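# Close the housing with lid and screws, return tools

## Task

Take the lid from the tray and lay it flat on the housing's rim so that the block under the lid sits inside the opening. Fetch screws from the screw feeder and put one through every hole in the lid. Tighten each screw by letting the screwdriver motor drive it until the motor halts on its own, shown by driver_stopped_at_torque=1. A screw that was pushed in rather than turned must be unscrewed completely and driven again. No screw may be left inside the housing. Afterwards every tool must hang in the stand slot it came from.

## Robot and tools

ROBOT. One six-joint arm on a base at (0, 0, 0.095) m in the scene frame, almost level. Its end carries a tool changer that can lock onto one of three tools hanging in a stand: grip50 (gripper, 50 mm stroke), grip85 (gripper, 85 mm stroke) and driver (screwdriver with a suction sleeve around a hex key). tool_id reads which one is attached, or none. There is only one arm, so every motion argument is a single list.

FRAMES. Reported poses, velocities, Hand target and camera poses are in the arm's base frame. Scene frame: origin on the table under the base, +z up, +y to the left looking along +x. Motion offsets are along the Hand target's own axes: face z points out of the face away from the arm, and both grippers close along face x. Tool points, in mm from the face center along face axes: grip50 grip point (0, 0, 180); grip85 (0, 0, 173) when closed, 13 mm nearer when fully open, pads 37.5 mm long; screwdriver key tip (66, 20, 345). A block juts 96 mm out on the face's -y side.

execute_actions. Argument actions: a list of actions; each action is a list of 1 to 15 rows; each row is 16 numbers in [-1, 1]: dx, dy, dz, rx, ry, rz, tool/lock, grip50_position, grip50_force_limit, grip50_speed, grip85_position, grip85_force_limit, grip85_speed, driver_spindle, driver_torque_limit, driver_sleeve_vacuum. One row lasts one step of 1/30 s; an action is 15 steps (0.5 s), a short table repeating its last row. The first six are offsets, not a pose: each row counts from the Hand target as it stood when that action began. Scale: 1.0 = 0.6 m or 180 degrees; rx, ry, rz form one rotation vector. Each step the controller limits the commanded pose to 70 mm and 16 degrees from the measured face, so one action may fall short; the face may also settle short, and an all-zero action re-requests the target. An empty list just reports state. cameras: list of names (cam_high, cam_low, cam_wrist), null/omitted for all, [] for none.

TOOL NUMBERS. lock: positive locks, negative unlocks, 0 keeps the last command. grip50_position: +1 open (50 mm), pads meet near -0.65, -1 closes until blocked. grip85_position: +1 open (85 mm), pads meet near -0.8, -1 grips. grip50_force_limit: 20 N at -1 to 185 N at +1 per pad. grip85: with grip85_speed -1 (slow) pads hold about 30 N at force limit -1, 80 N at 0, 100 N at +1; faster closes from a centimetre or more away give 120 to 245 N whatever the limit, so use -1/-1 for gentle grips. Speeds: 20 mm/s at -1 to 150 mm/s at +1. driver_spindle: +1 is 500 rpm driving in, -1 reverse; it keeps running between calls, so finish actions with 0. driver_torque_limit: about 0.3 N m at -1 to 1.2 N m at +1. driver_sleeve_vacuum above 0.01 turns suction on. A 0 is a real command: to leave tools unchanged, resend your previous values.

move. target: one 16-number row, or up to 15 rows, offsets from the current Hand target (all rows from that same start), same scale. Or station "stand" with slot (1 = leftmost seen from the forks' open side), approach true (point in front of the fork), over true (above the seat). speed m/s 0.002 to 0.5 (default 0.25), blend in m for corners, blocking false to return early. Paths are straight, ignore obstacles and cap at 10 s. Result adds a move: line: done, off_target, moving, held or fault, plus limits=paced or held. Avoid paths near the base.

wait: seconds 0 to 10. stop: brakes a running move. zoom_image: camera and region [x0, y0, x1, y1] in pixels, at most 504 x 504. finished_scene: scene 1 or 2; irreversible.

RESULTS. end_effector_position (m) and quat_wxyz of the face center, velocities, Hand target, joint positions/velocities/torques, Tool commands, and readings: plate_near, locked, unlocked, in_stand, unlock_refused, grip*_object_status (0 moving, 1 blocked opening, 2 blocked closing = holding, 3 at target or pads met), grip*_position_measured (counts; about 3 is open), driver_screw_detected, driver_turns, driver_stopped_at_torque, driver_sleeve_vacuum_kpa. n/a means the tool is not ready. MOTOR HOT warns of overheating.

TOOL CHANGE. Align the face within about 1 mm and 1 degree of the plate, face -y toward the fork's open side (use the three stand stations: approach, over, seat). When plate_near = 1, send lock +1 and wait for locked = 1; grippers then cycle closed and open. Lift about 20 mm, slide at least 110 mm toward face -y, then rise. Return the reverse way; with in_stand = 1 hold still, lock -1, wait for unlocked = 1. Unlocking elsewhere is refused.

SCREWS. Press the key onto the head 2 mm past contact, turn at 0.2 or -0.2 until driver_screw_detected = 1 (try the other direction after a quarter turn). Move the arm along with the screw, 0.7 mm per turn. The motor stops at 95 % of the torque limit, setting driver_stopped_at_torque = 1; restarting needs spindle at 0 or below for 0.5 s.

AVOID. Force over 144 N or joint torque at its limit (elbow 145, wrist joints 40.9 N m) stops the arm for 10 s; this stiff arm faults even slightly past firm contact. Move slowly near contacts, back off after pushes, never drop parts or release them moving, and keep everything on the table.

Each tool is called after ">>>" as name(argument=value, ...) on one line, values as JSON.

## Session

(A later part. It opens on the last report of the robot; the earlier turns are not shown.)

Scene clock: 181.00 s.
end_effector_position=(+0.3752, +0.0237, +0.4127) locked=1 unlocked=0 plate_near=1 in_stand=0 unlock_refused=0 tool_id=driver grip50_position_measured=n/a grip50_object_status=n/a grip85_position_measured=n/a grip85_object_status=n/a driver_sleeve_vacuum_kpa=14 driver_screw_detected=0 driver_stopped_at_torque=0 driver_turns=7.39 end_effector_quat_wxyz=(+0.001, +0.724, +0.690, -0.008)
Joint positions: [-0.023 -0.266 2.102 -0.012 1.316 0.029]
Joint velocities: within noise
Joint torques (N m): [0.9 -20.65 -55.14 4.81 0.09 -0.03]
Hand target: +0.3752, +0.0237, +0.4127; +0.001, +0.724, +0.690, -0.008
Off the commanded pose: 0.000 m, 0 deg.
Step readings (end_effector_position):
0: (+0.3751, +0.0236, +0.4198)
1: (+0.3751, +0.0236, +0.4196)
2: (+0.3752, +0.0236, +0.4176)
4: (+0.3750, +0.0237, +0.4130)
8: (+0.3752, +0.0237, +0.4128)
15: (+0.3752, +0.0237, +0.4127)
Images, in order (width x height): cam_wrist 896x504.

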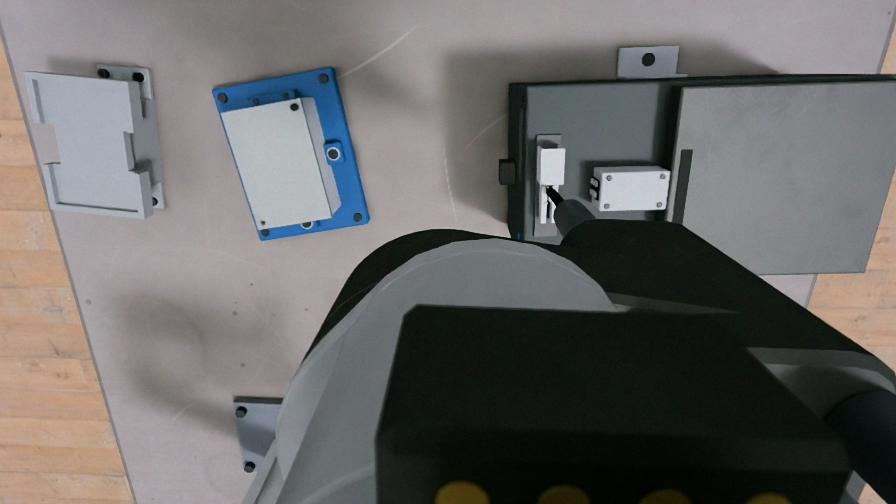

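>>> execute_actions(actions=[[[0,0,0.0005,0,0,0,0,1,1,1,1,-0.1,-1,0.06,0,1]],[[0,0,0,0,0,0,0,1,1,1,1,-0.1,-1,0.06,0,1]]], cameras=["cam_wrist"])

>>> zoom_image(camera="cam_wrist", region=[536, 176, 560, 200])

Scene clock: 182.43 s.
end_effector_position=(+0.3752, +0.0237, +0.4124) locked=1 unlocked=0 plate_near=1 in_stand=0 unlock_refused=0 tool_id=driver grip50_position_measured=n/a grip50_object_status=n/a grip85_position_measured=n/a grip85_object_status=n/a driver_sleeve_vacuum_kpa=14 driver_screw_detected=0 driver_stopped_at_torque=0 driver_turns=7.99 end_effector_quat_wxyz=(+0.001, +0.724, +0.690, -0.008)
Joint positions: [-0.023 -0.266 2.102 -0.012 1.315 0.029]
Joint velocities: within noise
Joint torques (N m): [0.61 -20.25 -55.1 4.81 0.07 0.01]
Hand target: +0.3752, +0.0237, +0.4124; +0.001, +0.724, +0.690, -0.008
Off the commanded pose: 0.000 m, 0 deg.
Step readings (end_effector_position):
0: (+0.3752, +0.0237, +0.4127)
1: (+0.3752, +0.0237, +0.4127)
2: (+0.3752, +0.0237, +0.4126)
4: (+0.3752, +0.0237, +0.4125)
8: (+0.3752, +0.0237, +0.4124)
15: (+0.3752, +0.0237, +0.4124)
16: (+0.3752, +0.0237, +0.4124)
17: (+0.3752, +0.0237, +0.4124)
19: (+0.3752, +0.0237, +0.4124)
23: (+0.3752, +0.0237, +0.4124)
30: (+0.3752, +0.0237, +0.4124)
Images, in order (width x height): cam_wrist 896x504.

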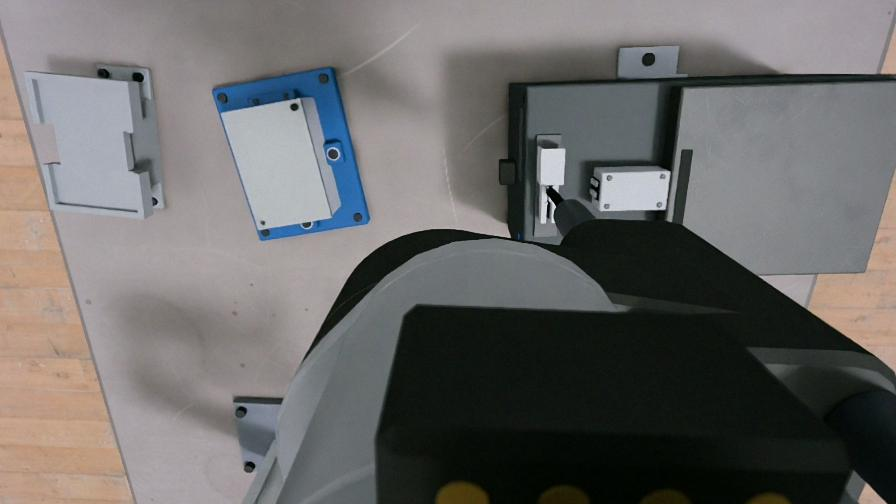

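Scaled by 21.000 from the camera's 896x504 image, which has a finer 1280x720 frame.

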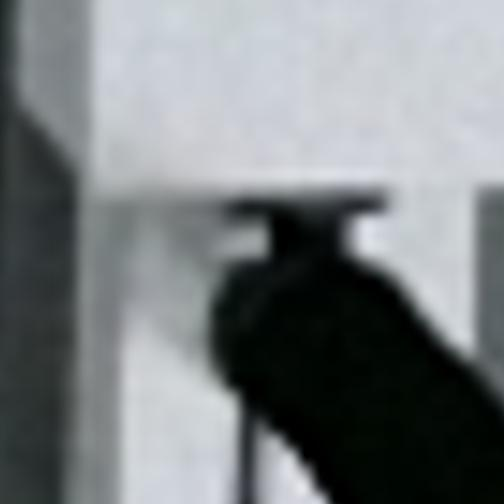

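>>> execute_actions(actions=[[[-0.0005,0,0.001,0,0,0,0,1,1,1,1,-0.1,-1,-0.1,0,1]],[[0,0.00033,0,0,0,0,0,1,1,1,1,-0.1,-1,-0.1,0,1]],[[0,0.00033,0,0,0,0,0,1,1,1,1,-0.1,-1,-0.1,0,1]],[[0,0.00033,0,0,0,0,0,1,1,1,1,-0.1,-1,-0.1,0,1]],[[0,0.00033,0,0,0,0,0,1,1,1,1,-0.1,-1,-0.1,0,1]],[[0,0.00033,0,0,0,0,0,1,1,1,1,-0.1,-1,-0.1,0,1]],[[0,0.00033,0,0,0,0,0,1,1,1,1,-0.1,-1,0,0,1]]], cameras=["cam_wrist"])

>>> zoom_image(camera="cam_wrist", region=[536, 176, 560, 200])

Scene clock: 190.60 s.
end_effector_position=(+0.3763, +0.0233, +0.4118) locked=1 unlocked=0 plate_near=1 in_stand=0 unlock_refused=0 tool_id=driver grip50_position_measured=n/a grip50_object_status=n/a grip85_position_measured=n/a grip85_object_status=n/a driver_sleeve_vacuum_kpa=29 driver_screw_detected=0 driver_stopped_at_torque=0 driver_turns=7.75 end_effector_quat_wxyz=(+0.001, +0.724, +0.690, -0.008)
Joint positions: [-0.024 -0.264 2.102 -0.012 1.313 0.028]
Joint velocities: within noise
Joint torques (N m): [0.56 -20.94 -56.58 4.92 -1.34 0.14]
Hand target: +0.3763, +0.0233, +0.4118; +0.001, +0.724, +0.690, -0.008
Off the commanded pose: 0.000 m, 0 deg.
Step readings (end_effector_position):
0: (+0.3752, +0.0237, +0.4124)
1: (+0.3752, +0.0236, +0.4124)
2: (+0.3751, +0.0235, +0.4123)
4: (+0.3751, +0.0234, +0.4120)
8: (+0.3751, +0.0234, +0.4118)
15: (+0.3752, +0.0234, +0.4118)
16: (+0.3752, +0.0234, +0.4118)
17: (+0.3752, +0.0234, +0.4118)
19: (+0.3753, +0.0233, +0.4117)
23: (+0.3753, +0.0233, +0.4118)
30: (+0.3754, +0.0233, +0.4118)
31: (+0.3754, +0.0233, +0.4118)
32: (+0.3754, +0.0233, +0.4118)
34: (+0.3755, +0.0233, +0.4118)
38: (+0.3756, +0.0233, +0.4118)
45: (+0.3756, +0.0233, +0.4118)
46: (+0.3756, +0.0233, +0.4118)
47: (+0.3756, +0.0233, +0.4118)
49: (+0.3757, +0.0233, +0.4118)
53: (+0.3758, +0.0233, +0.4118)
60: (+0.3758, +0.0233, +0.4118)
61: (+0.3758, +0.0233, +0.4118)
62: (+0.3758, +0.0233, +0.4118)
64: (+0.3759, +0.0233, +0.4118)
68: (+0.3759, +0.0233, +0.4118)
75: (+0.3760, +0.0233, +0.4118)
76: (+0.3760, +0.0233, +0.4118)
77: (+0.3760, +0.0233, +0.4118)
79: (+0.3761, +0.0233, +0.4118)
83: (+0.3761, +0.0233, +0.4118)
90: (+0.3762, +0.0233, +0.4118)
91: (+0.3762, +0.0233, +0.4118)
92: (+0.3762, +0.0233, +0.4118)
94: (+0.3763, +0.0233, +0.4118)
98: (+0.3763, +0.0233, +0.4118)
105: (+0.3763, +0.0233, +0.4118)
Images, in order (width x height): cam_wrist 896x504.

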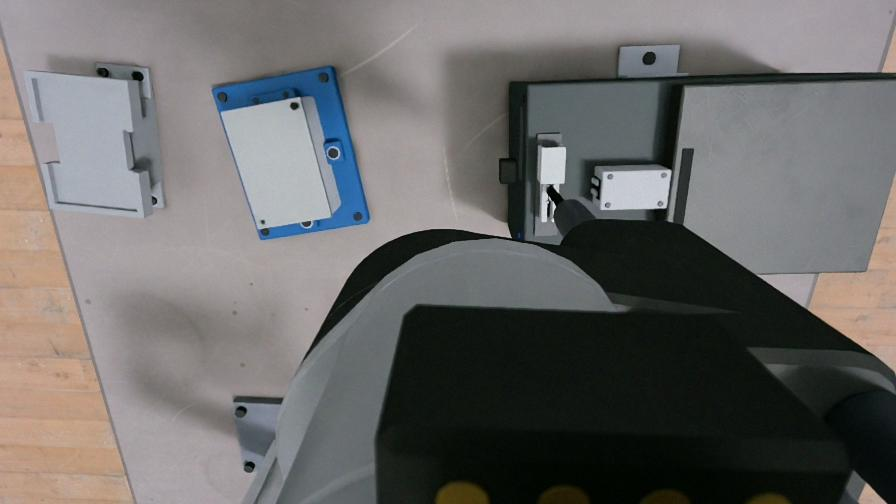

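Scaled by 21.000 from the camera's 896x504 image, which has a finer 1280x720 frame.

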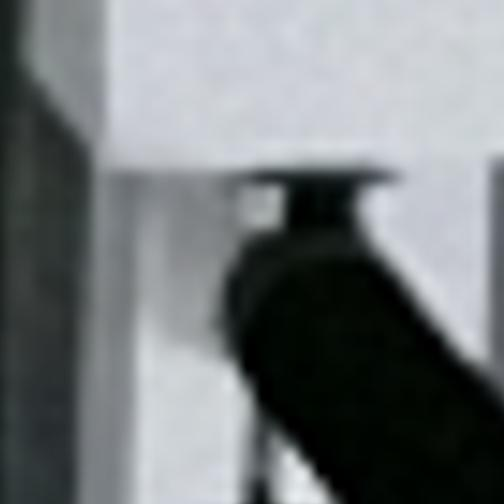

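>>> execute_actions(actions=[[[0,0,0.0005,0,0,0,0,1,1,1,1,-0.1,-1,-0.05,0,1]],[[0,0,0,0,0,0,0,1,1,1,1,-0.1,-1,0,0,1]]], cameras=[])

Scene clock: 191.97 s.
end_effector_position=(+0.3763, +0.0233, +0.4115) locked=1 unlocked=0 plate_near=1 in_stand=0 unlock_refused=0 tool_id=driver grip50_position_measured=n/a grip50_object_status=n/a grip85_position_measured=n/a grip85_object_status=n/a driver_sleeve_vacuum_kpa=28 driver_screw_detected=0 driver_stopped_at_torque=0 driver_turns=7.54 end_effector_quat_wxyz=(+0.001, +0.724, +0.690, -0.008)
Joint positions: [-0.024 -0.263 2.102 -0.012 1.313 0.028]
Joint velocities: within noise
Joint torques (N m): [0.64 -20.97 -56.65 4.86 -1.46 0.14]
Hand target: +0.3763, +0.0233, +0.4115; +0.001, +0.724, +0.690, -0.008
Off the commanded pose: 0.000 m, 0 deg.
Step readings (end_effector_position):
0: (+0.3763, +0.0233, +0.4118)
1: (+0.3764, +0.0233, +0.4118)
2: (+0.3764, +0.0233, +0.4118)
4: (+0.3764, +0.0233, +0.4117)
8: (+0.3764, +0.0233, +0.4116)
15: (+0.3763, +0.0233, +0.4115)
16: (+0.3763, +0.0233, +0.4115)
17: (+0.3763, +0.0233, +0.4115)
19: (+0.3763, +0.0233, +0.4115)
23: (+0.3763, +0.0233, +0.4115)
30: (+0.3763, +0.0233, +0.4115)
No camera images: "cameras" was empty.

>>> execute_actions(actions=[[[0,-0.0003,0,0,0,0,0,1,1,1,1,-0.1,-1,0,0,1]],[[0,-0.0002,0,0,0,0,0,1,1,1,1,-0.1,-1,0,0,1]]], cameras=["cam_wrist"])

>>> zoom_image(camera="cam_wrist", region=[536, 176, 560, 200])

Scene clock: 193.37 s.
end_effector_position=(+0.3760, +0.0233, +0.4115) locked=1 unlocked=0 plate_near=1 in_stand=0 unlock_refused=0 tool_id=driver grip50_position_measured=n/a grip50_object_status=n/a grip85_position_measured=n/a grip85_object_status=n/a driver_sleeve_vacuum_kpa=29 driver_screw_detected=0 driver_stopped_at_torque=0 driver_turns=7.54 end_effector_quat_wxyz=(+0.001, +0.724, +0.690, -0.008)
Joint positions: [-0.024 -0.264 2.103 -0.012 1.313 0.028]
Joint velocities: within noise
Joint torques (N m): [0.46 -20.8 -55.38 4.78 -0.3 0.02]
Hand target: +0.3760, +0.0233, +0.4115; +0.001, +0.724, +0.690, -0.008
Off the commanded pose: 0.000 m, 0 deg.
Step readings (end_effector_position):
0: (+0.3763, +0.0233, +0.4115)
1: (+0.3763, +0.0233, +0.4115)
2: (+0.3763, +0.0233, +0.4115)
4: (+0.3763, +0.0233, +0.4114)
8: (+0.3762, +0.0233, +0.4115)
15: (+0.3762, +0.0233, +0.4115)
16: (+0.3762, +0.0233, +0.4115)
17: (+0.3761, +0.0233, +0.4115)
19: (+0.3761, +0.0233, +0.4115)
23: (+0.3761, +0.0233, +0.4115)
30: (+0.3760, +0.0233, +0.4115)
Images, in order (width x height): cam_wrist 896x504.

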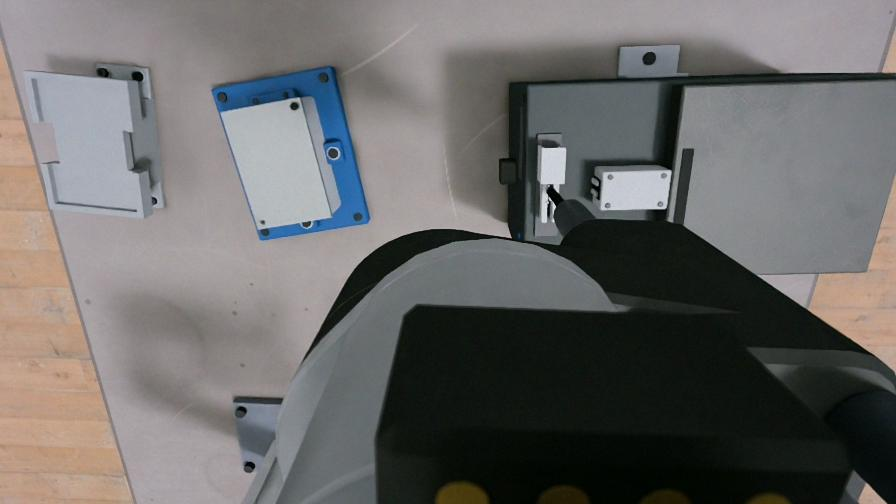

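Scaled by 21.000 from the camera's 896x504 image, which has a finer 1280x720 frame.

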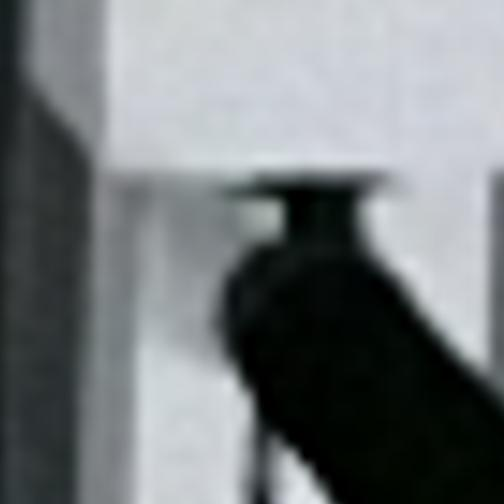

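>>> execute_actions(actions=[[[0,-0.0002,0.0007,0,0,0,0,1,1,1,1,-0.1,-1,-0.05,0,1]],[[0,0,0,0,0,0,0,1,1,1,1,-0.1,-1,0,0,1]]], cameras=[])

>>> execute_actions(actions=[[[0.0004,0,0,0,0,0,0,1,1,1,1,-0.1,-1,0,0,1]],[[0,0,0,0,0,0,0,1,1,1,1,-0.1,-1,0,0,1]]], cameras=[])

Scene clock: 194.70 s.
end_effector_position=(+0.3759, +0.0233, +0.4111) locked=1 unlocked=0 plate_near=1 in_stand=0 unlock_refused=0 tool_id=driver grip50_position_measured=n/a grip50_object_status=n/a grip85_position_measured=n/a grip85_object_status=n/a driver_sleeve_vacuum_kpa=39 driver_screw_detected=1 driver_stopped_at_torque=0 driver_turns=7.34 end_effector_quat_wxyz=(+0.001, +0.724, +0.690, -0.008)
Joint positions: [-0.024 -0.264 2.104 -0.012 1.312 0.028]
Joint velocities: within noise
Joint torques (N m): [0.99 -20.76 -55.36 4.86 -0.18 -0.05]
Hand target: +0.3759, +0.0233, +0.4111; +0.001, +0.724, +0.690, -0.008
Off the commanded pose: 0.000 m, 0 deg.
Step readings (end_effector_position):
0: (+0.3760, +0.0233, +0.4115)
1: (+0.3760, +0.0233, +0.4115)
2: (+0.3759, +0.0233, +0.4114)
4: (+0.3758, +0.0233, +0.4112)
8: (+0.3759, +0.0233, +0.4111)
15: (+0.3759, +0.0233, +0.4111)
16: (+0.3759, +0.0233, +0.4111)
17: (+0.3759, +0.0233, +0.4111)
19: (+0.3759, +0.0233, +0.4111)
23: (+0.3759, +0.0233, +0.4111)
30: (+0.3759, +0.0233, +0.4111)
No camera images: "cameras" was empty.

Scene clock: 195.90 s.
end_effector_position=(+0.3759, +0.0235, +0.4111) locked=1 unlocked=0 plate_near=1 in_stand=0 unlock_refused=0 tool_id=driver grip50_position_measured=n/a grip50_object_status=n/a grip85_position_measured=n/a grip85_object_status=n/a driver_sleeve_vacuum_kpa=39 driver_screw_detected=1 driver_stopped_at_torque=0 driver_turns=7.34 end_effector_quat_wxyz=(+0.001, +0.724, +0.690, -0.008)
Joint positions: [-0.023 -0.264 2.104 -0.012 1.312 0.029]
Joint velocities: within noise
Joint torques (N m): [1.23 -20.86 -55.23 4.81 -0.08 0]
Hand target: +0.3759, +0.0235, +0.4111; +0.001, +0.724, +0.690, -0.008
Off the commanded pose: 0.000 m, 0 deg.
Step readings (end_effector_position):
0: (+0.3759, +0.0233, +0.4111)
1: (+0.3759, +0.0233, +0.4111)
2: (+0.3759, +0.0234, +0.4111)
4: (+0.3759, +0.0235, +0.4111)
8: (+0.3759, +0.0235, +0.4111)
15: (+0.3759, +0.0235, +0.4111)
16: (+0.3759, +0.0235, +0.4111)
17: (+0.3759, +0.0235, +0.4111)
19: (+0.3759, +0.0235, +0.4111)
23: (+0.3759, +0.0235, +0.4111)
30: (+0.3759, +0.0235, +0.4111)
No camera images: "cameras" was empty.

>>> move(target=[[0,0,-0.005,0,0,0,0,1,1,1,1,-0.1,-1,0,0,1],[0,0,-0.1,0,0,0,0,1,1,1,1,-0.1,-1,0,0,1]], speed=[0.005,0.1], cameras=["cam_wrist"])

>>> zoom_image(camera="cam_wrist", region=[528, 166, 578, 216])

Scene clock: 197.57 s.
end_effector_position=(+0.3765, +0.0243, +0.4711) locked=1 unlocked=0 plate_near=1 in_stand=0 unlock_refused=0 tool_id=driver grip50_position_measured=n/a grip50_object_status=n/a grip85_position_measured=n/a grip85_object_status=n/a driver_sleeve_vacuum_kpa=39 driver_screw_detected=1 driver_stopped_at_torque=0 driver_turns=7.34 end_effector_quat_wxyz=(+0.001, +0.724, +0.690, -0.008)
Joint positions: [-0.021 -0.286 2.009 -0.012 1.428 0.029]
Joint velocities: within noise
Joint torques (N m): [0.92 -19.51 -56.15 4.92 0.07 0.05]
Hand target: +0.3765, +0.0243, +0.4711; +0.001, +0.724, +0.690, -0.008
Off the commanded pose: 0.000 m, 0 deg.
move: done
Images, in order (width x height): cam_wrist 896x504.

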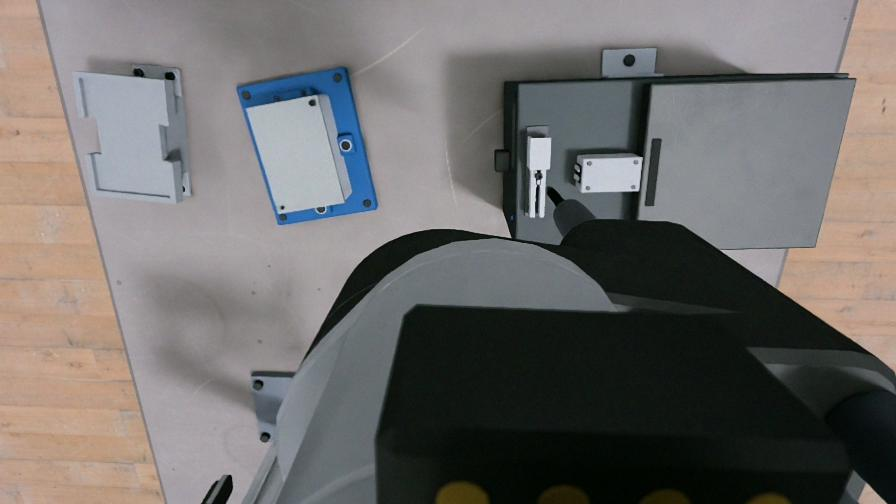

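Scaled by 10.080 from the camera's 896x504 image, which has a finer 1280x720 frame.

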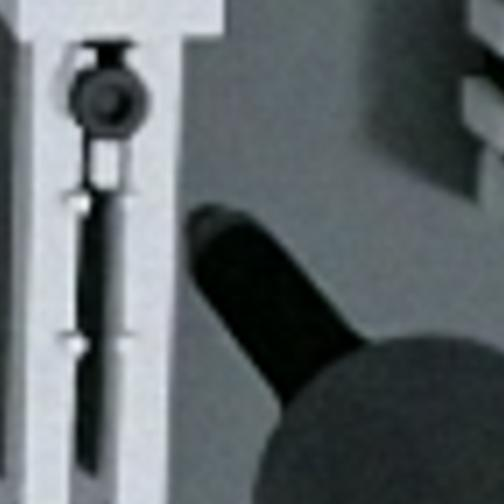

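>>> move(target=[[-0.46178,0.10903,0.00495,0,0,0,0,1,1,1,1,-0.1,-1,0,0,1],[-0.45938,0.11082,0.18995,0,0,0,0,1,1,1,1,-0.1,-1,0,0,1]], speed=[0.2,0.15], blend=[0.02,0], cameras=["cam_wrist"])

>>> zoom_image(camera="cam_wrist", region=[528, 166, 578, 216])

Scene clock: 200.30 s.
end_effector_position=(+0.4285, -0.2556, +0.3599) locked=1 unlocked=0 plate_near=1 in_stand=0 unlock_refused=0 tool_id=driver grip50_position_measured=n/a grip50_object_status=n/a grip85_position_measured=n/a grip85_object_status=n/a driver_sleeve_vacuum_kpa=39 driver_screw_detected=1 driver_stopped_at_torque=0 driver_turns=7.34 end_effector_quat_wxyz=(+0.001, +0.724, +0.690, -0.008)
Joint positions: [-0.601 -0.025 2.002 -0.017 1.166 -0.546]
Joint velocities: within noise
Joint torques (N m): [1.79 -47.07 -51.66 4.61 0.48 -0.03]
Hand target: +0.4285, -0.2556, +0.3599; +0.001, +0.724, +0.690, -0.008
Off the commanded pose: 0.000 m, 0 deg.
move: done
Images, in order (width x height): cam_wrist 896x504.

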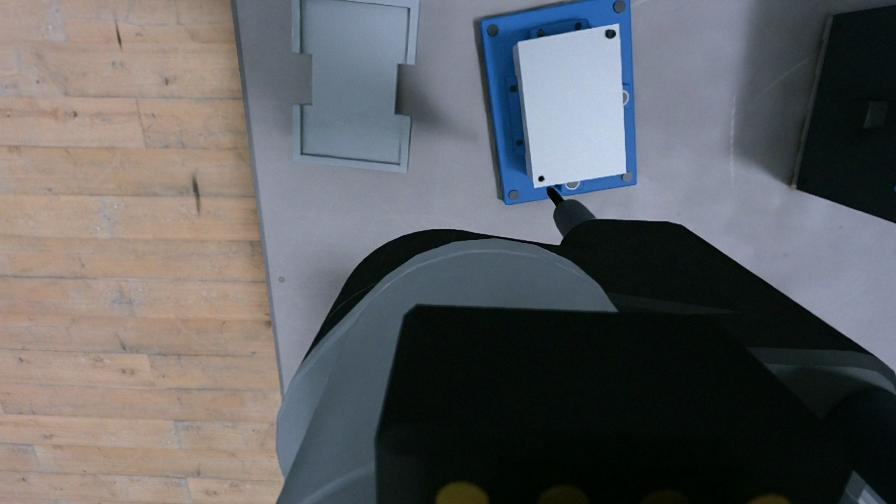

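Scaled by 10.080 from the camera's 896x504 image, which has a finer 1280x720 frame.

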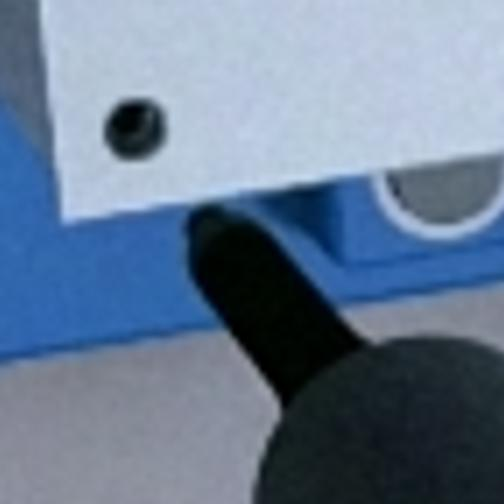

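>>> zoom_image(camera="cam_wrist", region=[590, 14, 640, 64])

>>> zoom_image(camera="cam_wrist", region=[532, 168, 552, 188])

>>> zoom_image(camera="cam_wrist", region=[538, 176, 558, 196])

Scaled by 10.080 from the camera's 896x504 image, which has a finer 1280x720 frame.

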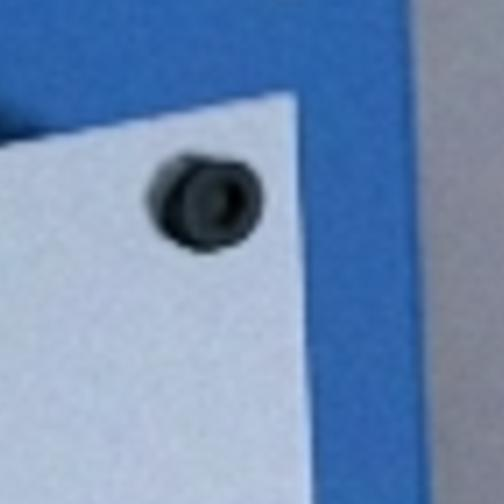

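Scaled by 25.200 from the camera's 896x504 image, which has a finer 1280x720 frame.

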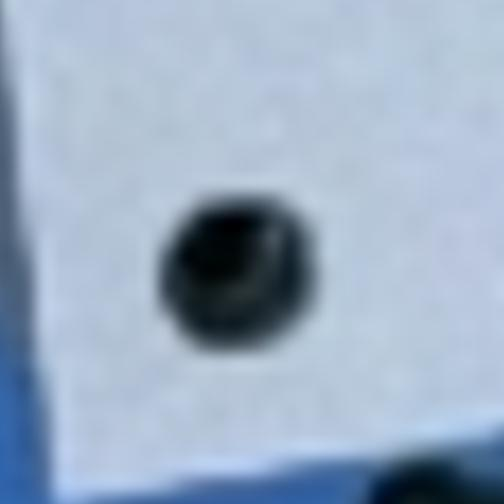

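Scaled by 25.200 from the camera's 896x504 image, which has a finer 1280x720 frame.

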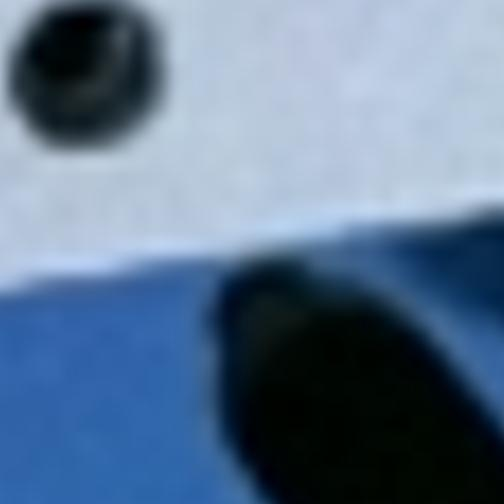

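>>> move(target=[0.0018,0.00133,0.0498,0,0,0,0,1,1,1,1,-0.1,-1,0,0,1], speed=0.05, cameras=["cam_wrist"])

>>> zoom_image(camera="cam_wrist", region=[538, 176, 558, 196])

Scene clock: 201.73 s.
end_effector_position=(+0.4290, -0.2549, +0.3300) locked=1 unlocked=0 plate_near=1 in_stand=0 unlock_refused=0 tool_id=driver grip50_position_measured=n/a grip50_object_status=n/a grip85_position_measured=n/a grip85_object_status=n/a driver_sleeve_vacuum_kpa=39 driver_screw_detected=1 driver_stopped_at_torque=0 driver_turns=7.34 end_effector_quat_wxyz=(+0.001, +0.724, +0.690, -0.008)
Joint positions: [-0.599 -0.002 2.038 -0.017 1.107 -0.543]
Joint velocities: within noise
Joint torques (N m): [2.3 -48.64 -50.36 4.45 0.52 -0.02]
Hand target: +0.4290, -0.2549, +0.3300; +0.001, +0.724, +0.690, -0.008
Off the commanded pose: 0.000 m, 0 deg.
move: done
Images, in order (width x height): cam_wrist 896x504.

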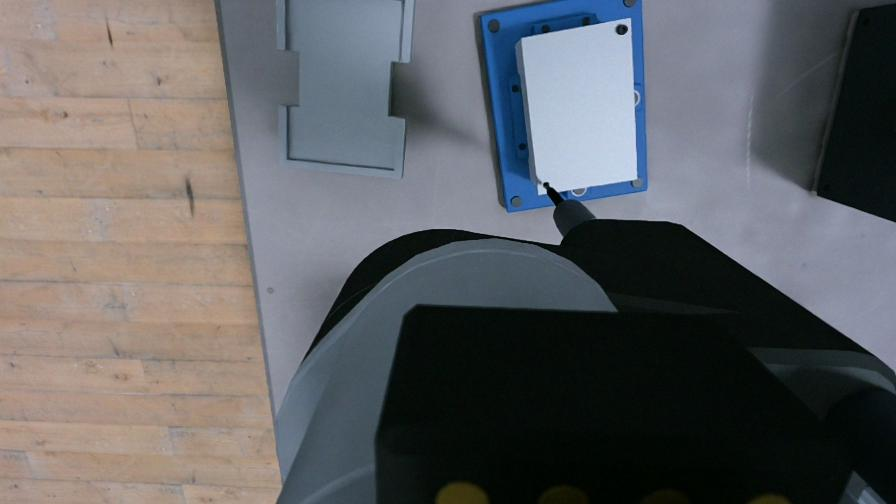

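Scaled by 25.200 from the camera's 896x504 image, which has a finer 1280x720 frame.

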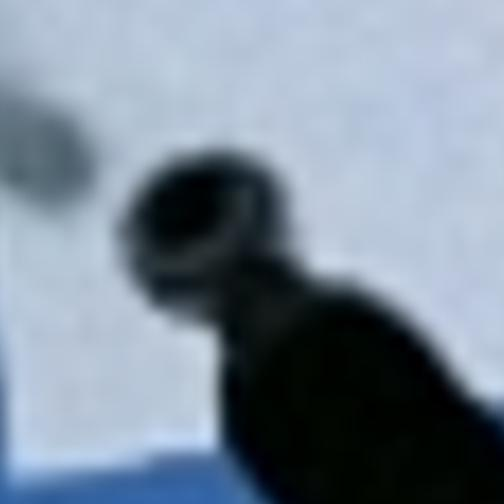

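>>> move(target=[-0.0005,0.0,0.0167,0,0,0,0,1,1,1,1,-0.1,-1,0,0,1], speed=0.02, cameras=["cam_wrist"])

>>> zoom_image(camera="cam_wrist", region=[538, 176, 558, 196])

Scene clock: 202.77 s.
end_effector_position=(+0.4289, -0.2553, +0.3200) locked=1 unlocked=0 plate_near=1 in_stand=0 unlock_refused=0 tool_id=driver grip50_position_measured=n/a grip50_object_status=n/a grip85_position_measured=n/a grip85_object_status=n/a driver_sleeve_vacuum_kpa=39 driver_screw_detected=1 driver_stopped_at_torque=0 driver_turns=7.34 end_effector_quat_wxyz=(+0.001, +0.724, +0.690, -0.008)
Joint positions: [-0.6 0.007 2.05 -0.018 1.087 -0.544]
Joint velocities: within noise
Joint torques (N m): [2 -49.07 -49.77 4.49 0.55 -0.02]
Hand target: +0.4289, -0.2553, +0.3200; +0.001, +0.724, +0.690, -0.008
Off the commanded pose: 0.000 m, 0 deg.
move: done
Images, in order (width x height): cam_wrist 896x504.

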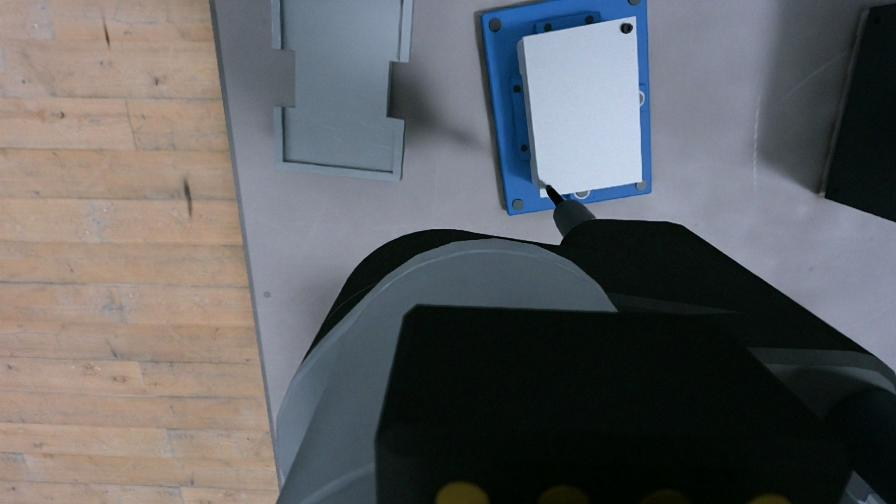

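Scaled by 25.200 from the camera's 896x504 image, which has a finer 1280x720 frame.

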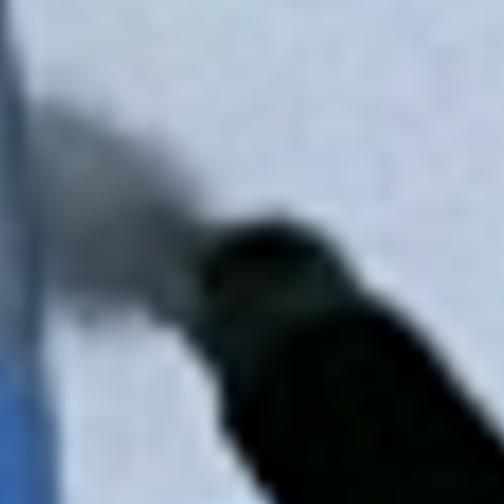

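>>> move(target=[0.0002,-0.0001,0.0042,0,0,0,0,1,1,1,1,-0.1,-1,0,0,1], speed=0.01, cameras=["cam_wrist"])

>>> zoom_image(camera="cam_wrist", region=[538, 176, 558, 196])

Scene clock: 203.70 s.
end_effector_position=(+0.4288, -0.2553, +0.3175) locked=1 unlocked=0 plate_near=1 in_stand=0 unlock_refused=0 tool_id=driver grip50_position_measured=n/a grip50_object_status=n/a grip85_position_measured=n/a grip85_object_status=n/a driver_sleeve_vacuum_kpa=39 driver_screw_detected=1 driver_stopped_at_torque=0 driver_turns=7.34 end_effector_quat_wxyz=(+0.001, +0.724, +0.690, -0.008)
Joint positions: [-0.6 0.009 2.053 -0.018 1.082 -0.544]
Joint velocities: within noise
Joint torques (N m): [1.94 -48.94 -49.76 4.5 0.55 0.01]
Hand target: +0.4288, -0.2552, +0.3175; +0.001, +0.724, +0.690, -0.008
Off the commanded pose: 0.000 m, 0 deg.
move: done
Images, in order (width x height): cam_wrist 896x504.

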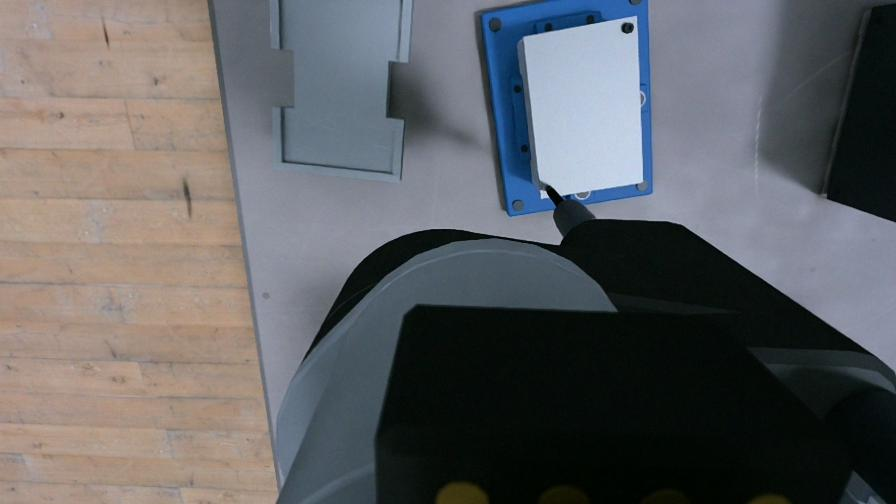

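Scaled by 25.200 from the camera's 896x504 image, which has a finer 1280x720 frame.

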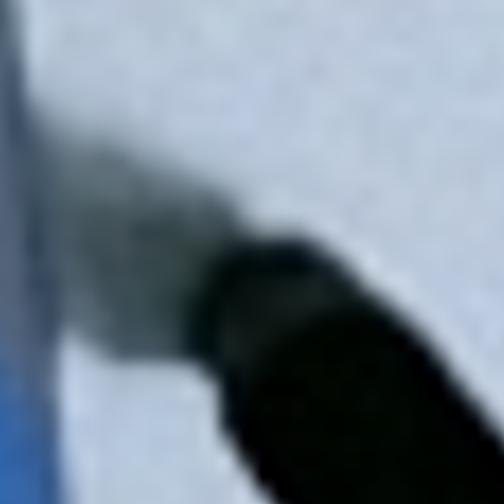

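>>> move(target=[0,0,0.0033,0,0,0,0,1,1,1,1,-0.1,-1,0,0,1], speed=0.01, cameras=["cam_wrist"])

>>> zoom_image(camera="cam_wrist", region=[538, 176, 558, 196])

Scene clock: 204.53 s.
end_effector_position=(+0.4288, -0.2553, +0.3155) locked=1 unlocked=0 plate_near=1 in_stand=0 unlock_refused=0 tool_id=driver grip50_position_measured=n/a grip50_object_status=n/a grip85_position_measured=n/a grip85_object_status=n/a driver_sleeve_vacuum_kpa=39 driver_screw_detected=1 driver_stopped_at_torque=0 driver_turns=7.34 end_effector_quat_wxyz=(+0.001, +0.724, +0.690, -0.008)
Joint positions: [-0.6 0.01 2.055 -0.018 1.078 -0.543]
Joint velocities: within noise
Joint torques (N m): [1.83 -49.07 -49.56 4.42 0.44 -0.01]
Hand target: +0.4288, -0.2553, +0.3155; +0.001, +0.724, +0.690, -0.008
Off the commanded pose: 0.000 m, 0 deg.
move: done
Images, in order (width x height): cam_wrist 896x504.

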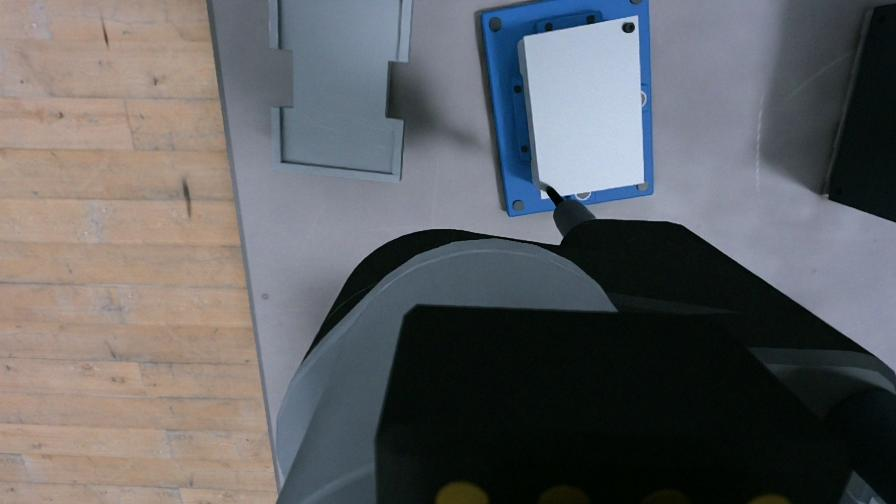

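Scaled by 25.200 from the camera's 896x504 image, which has a finer 1280x720 frame.

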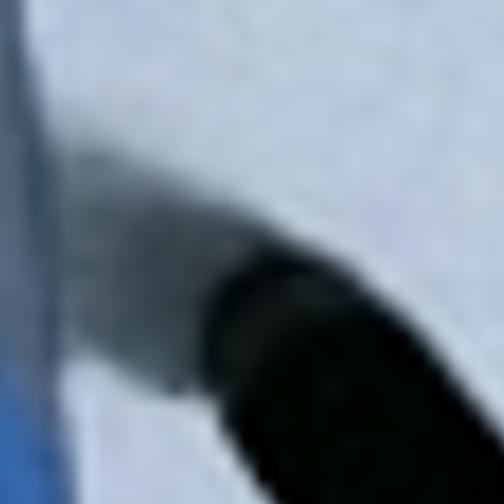

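>>> move(target=[0,0,0.0058,0,0,0,0,1,1,1,1,-0.1,-1,0,0,1], speed=0.01, cameras=["cam_wrist"])

>>> zoom_image(camera="cam_wrist", region=[538, 176, 558, 196])

Scene clock: 205.37 s.
end_effector_position=(+0.4288, -0.2553, +0.3120) locked=1 unlocked=0 plate_near=1 in_stand=0 unlock_refused=0 tool_id=driver grip50_position_measured=n/a grip50_object_status=n/a grip85_position_measured=n/a grip85_object_status=n/a driver_sleeve_vacuum_kpa=39 driver_screw_detected=1 driver_stopped_at_torque=0 driver_turns=7.34 end_effector_quat_wxyz=(+0.001, +0.724, +0.690, -0.008)
Joint positions: [-0.6 0.013 2.059 -0.018 1.071 -0.543]
Joint velocities: within noise
Joint torques (N m): [2.07 -47.69 -48.56 4.51 -0.24 0.08]
Hand target: +0.4288, -0.2553, +0.3120; +0.001, +0.724, +0.690, -0.008
Off the commanded pose: 0.000 m, 0 deg.
move: done
Images, in order (width x height): cam_wrist 896x504.

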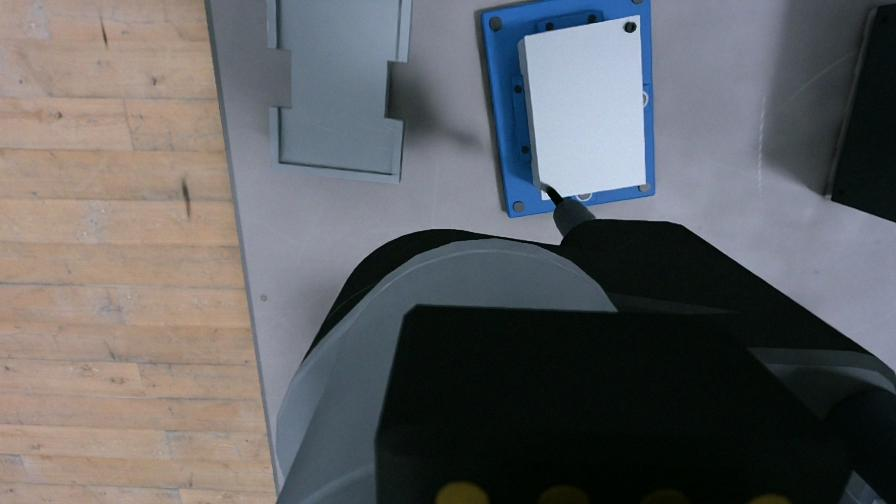

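Scaled by 25.200 from the camera's 896x504 image, which has a finer 1280x720 frame.

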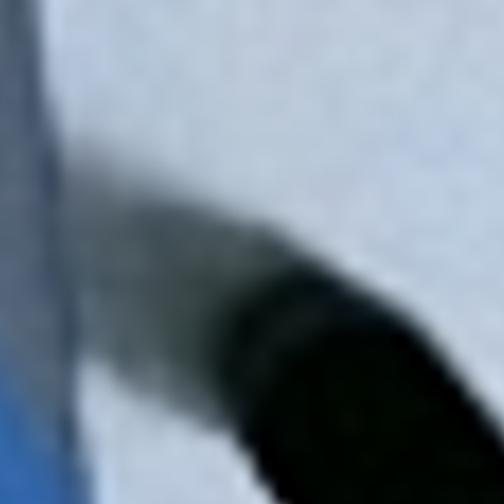

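>>> execute_actions(actions=[[[0,0,0.0004,0,0,0,0,1,1,1,1,-0.1,-1,0.1,0,1]],[[0,0,0.0005,0,0,0,0,1,1,1,1,-0.1,-1,0.1,0,1]],[[0,0,0.0005,0,0,0,0,1,1,1,1,-0.1,-1,0.1,0,1]]], cameras=["cam_wrist"])

>>> zoom_image(camera="cam_wrist", region=[538, 176, 558, 196])

Scene clock: 207.23 s.
end_effector_position=(+0.4288, -0.2553, +0.3112) locked=1 unlocked=0 plate_near=1 in_stand=0 unlock_refused=0 tool_id=driver grip50_position_measured=n/a grip50_object_status=n/a grip85_position_measured=n/a grip85_object_status=n/a driver_sleeve_vacuum_kpa=39 driver_screw_detected=1 driver_stopped_at_torque=0 driver_turns=8.74 end_effector_quat_wxyz=(+0.001, +0.724, +0.690, -0.008)
Joint positions: [-0.6 0.014 2.06 -0.018 1.069 -0.543]
Joint velocities: within noise
Joint torques (N m): [2.55 -47.56 -48.4 4.59 -0.38 0.09]
Hand target: +0.4288, -0.2553, +0.3112; +0.001, +0.724, +0.690, -0.008
Off the commanded pose: 0.000 m, 0 deg.
Step readings (end_effector_position):
0: (+0.4288, -0.2553, +0.3120)
1: (+0.4288, -0.2553, +0.3120)
2: (+0.4288, -0.2553, +0.3119)
4: (+0.4288, -0.2553, +0.3118)
8: (+0.4288, -0.2553, +0.3118)
15: (+0.4288, -0.2553, +0.3118)
16: (+0.4288, -0.2553, +0.3117)
17: (+0.4288, -0.2553, +0.3116)
19: (+0.4288, -0.2553, +0.3115)
23: (+0.4288, -0.2553, +0.3115)
30: (+0.4288, -0.2553, +0.3115)
31: (+0.4288, -0.2553, +0.3114)
32: (+0.4288, -0.2553, +0.3113)
34: (+0.4288, -0.2553, +0.3112)
38: (+0.4288, -0.2553, +0.3112)
45: (+0.4288, -0.2553, +0.3112)
Images, in order (width x height): cam_wrist 896x504.

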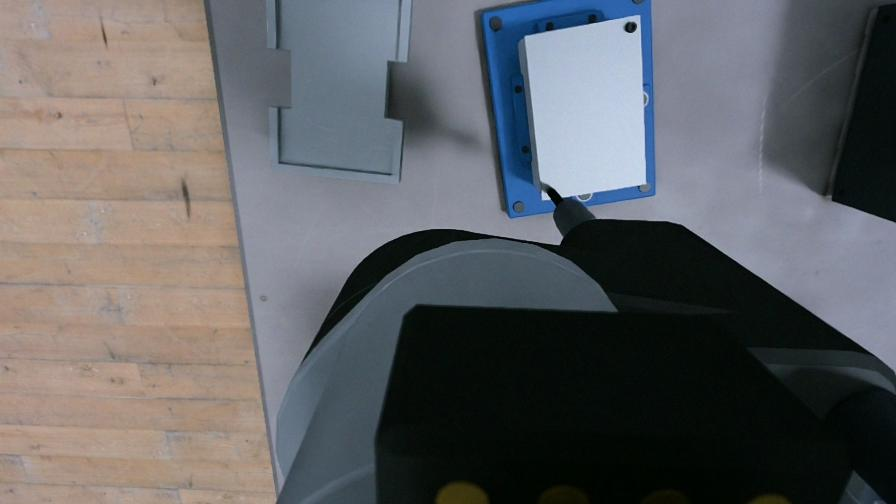

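Scaled by 25.200 from the camera's 896x504 image, which has a finer 1280x720 frame.

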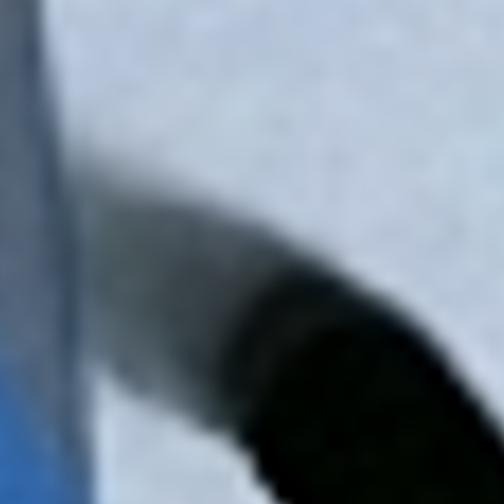

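>>> execute_actions(actions=[[[0,0,0.0009,0,0,0,0,1,1,1,1,-0.1,-1,0.2,0,1]],[[0,0,0.00095,0,0,0,0,1,1,1,1,-0.1,-1,0.2,0,1]],[[0,0,0.00095,0,0,0,0,1,1,1,1,-0.1,-1,0.2,0,1]]], cameras=["cam_wrist"])

>>> zoom_image(camera="cam_wrist", region=[538, 176, 558, 196])

Scene clock: 209.30 s.
end_effector_position=(+0.4287, -0.2553, +0.3095) locked=1 unlocked=0 plate_near=1 in_stand=0 unlock_refused=0 tool_id=driver grip50_position_measured=n/a grip50_object_status=n/a grip85_position_measured=n/a grip85_object_status=n/a driver_sleeve_vacuum_kpa=39 driver_screw_detected=1 driver_stopped_at_torque=0 driver_turns=11.87 end_effector_quat_wxyz=(+0.001, +0.724, +0.690, -0.008)
Joint positions: [-0.6 0.016 2.062 -0.018 1.066 -0.543]
Joint velocities: within noise
Joint torques (N m): [1.92 -47.57 -48.53 4.7 -0.41 0.09]
Hand target: +0.4287, -0.2553, +0.3095; +0.001, +0.724, +0.690, -0.008
Off the commanded pose: 0.000 m, 0 deg.
Step readings (end_effector_position):
0: (+0.4288, -0.2553, +0.3112)
1: (+0.4288, -0.2553, +0.3111)
2: (+0.4288, -0.2553, +0.3109)
4: (+0.4288, -0.2553, +0.3107)
8: (+0.4287, -0.2553, +0.3106)
15: (+0.4287, -0.2553, +0.3106)
16: (+0.4287, -0.2553, +0.3106)
17: (+0.4288, -0.2553, +0.3104)
19: (+0.4287, -0.2553, +0.3101)
23: (+0.4287, -0.2553, +0.3100)
30: (+0.4287, -0.2553, +0.3100)
31: (+0.4287, -0.2553, +0.3100)
32: (+0.4288, -0.2553, +0.3098)
34: (+0.4287, -0.2553, +0.3095)
38: (+0.4287, -0.2553, +0.3095)
45: (+0.4287, -0.2553, +0.3095)
Images, in order (width x height): cam_wrist 896x504.

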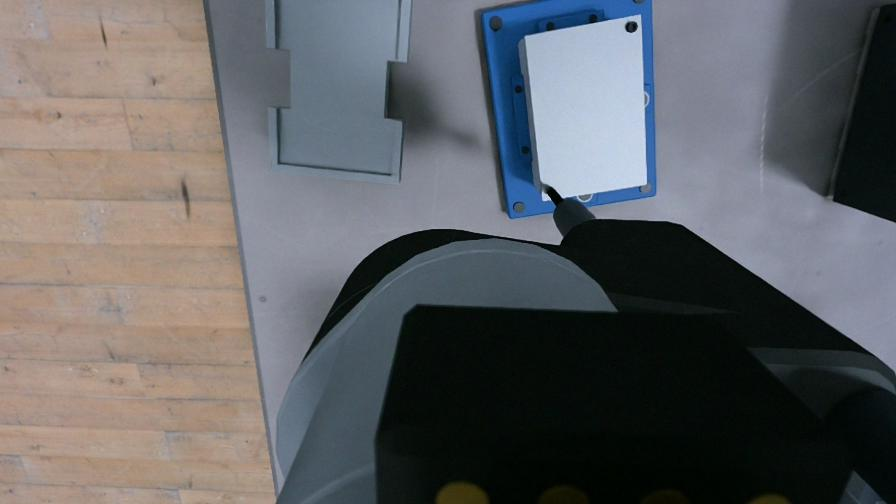

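Scaled by 25.200 from the camera's 896x504 image, which has a finer 1280x720 frame.

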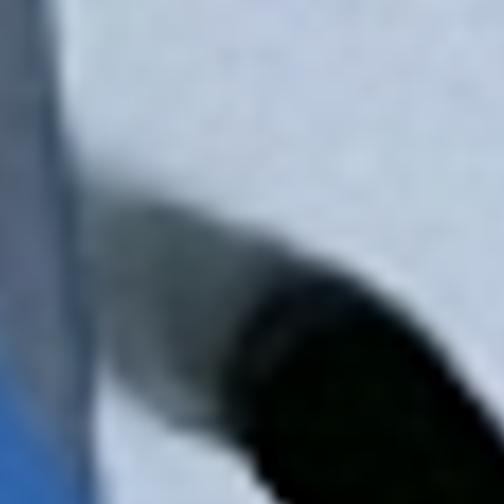

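>>> execute_actions(actions=[[[0,0,0.00095,0,0,0,0,1,1,1,1,-0.1,-1,0.2,0,1]],[[0,0,0.00095,0,0,0,0,1,1,1,1,-0.1,-1,0.2,0,1]]], cameras=["cam_wrist"])

>>> zoom_image(camera="cam_wrist", region=[538, 176, 558, 196])

Scene clock: 210.63 s.
end_effector_position=(+0.4287, -0.2553, +0.3083) locked=1 unlocked=0 plate_near=1 in_stand=0 unlock_refused=0 tool_id=driver grip50_position_measured=n/a grip50_object_status=n/a grip85_position_measured=n/a grip85_object_status=n/a driver_sleeve_vacuum_kpa=40 driver_screw_detected=1 driver_stopped_at_torque=0 driver_turns=14.09 end_effector_quat_wxyz=(+0.001, +0.724, +0.690, -0.008)
Joint positions: [-0.6 0.017 2.064 -0.018 1.063 -0.543]
Joint velocities: within noise
Joint torques (N m): [1.89 -48.05 -49.24 4.78 -0.77 0.3]
Hand target: +0.4287, -0.2553, +0.3083; +0.001, +0.724, +0.690, -0.008
Off the commanded pose: 0.000 m, 0 deg.
Step readings (end_effector_position):
0: (+0.4287, -0.2553, +0.3095)
1: (+0.4287, -0.2553, +0.3095)
2: (+0.4287, -0.2553, +0.3092)
4: (+0.4287, -0.2553, +0.3090)
8: (+0.4287, -0.2553, +0.3089)
15: (+0.4287, -0.2553, +0.3089)
16: (+0.4287, -0.2553, +0.3089)
17: (+0.4287, -0.2553, +0.3086)
19: (+0.4287, -0.2553, +0.3084)
23: (+0.4287, -0.2553, +0.3083)
30: (+0.4287, -0.2553, +0.3083)
Images, in order (width x height): cam_wrist 896x504.

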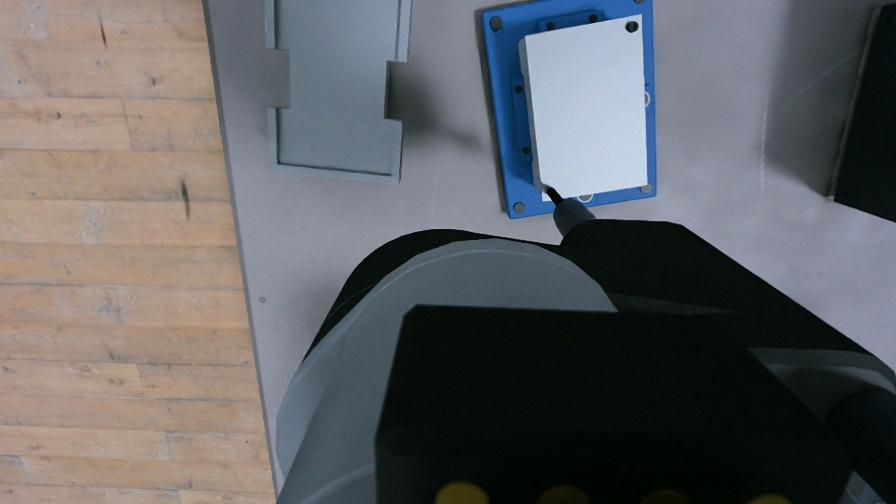

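Scaled by 25.200 from the camera's 896x504 image, which has a finer 1280x720 frame.

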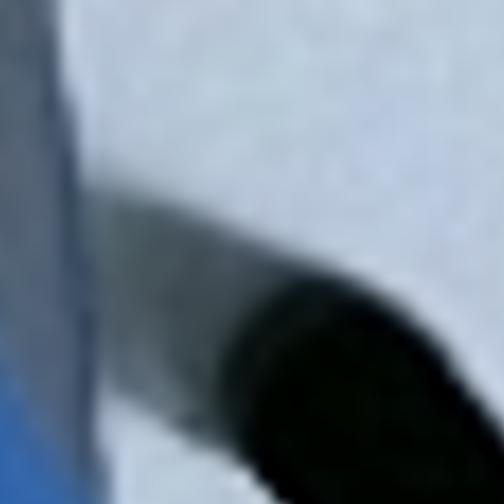

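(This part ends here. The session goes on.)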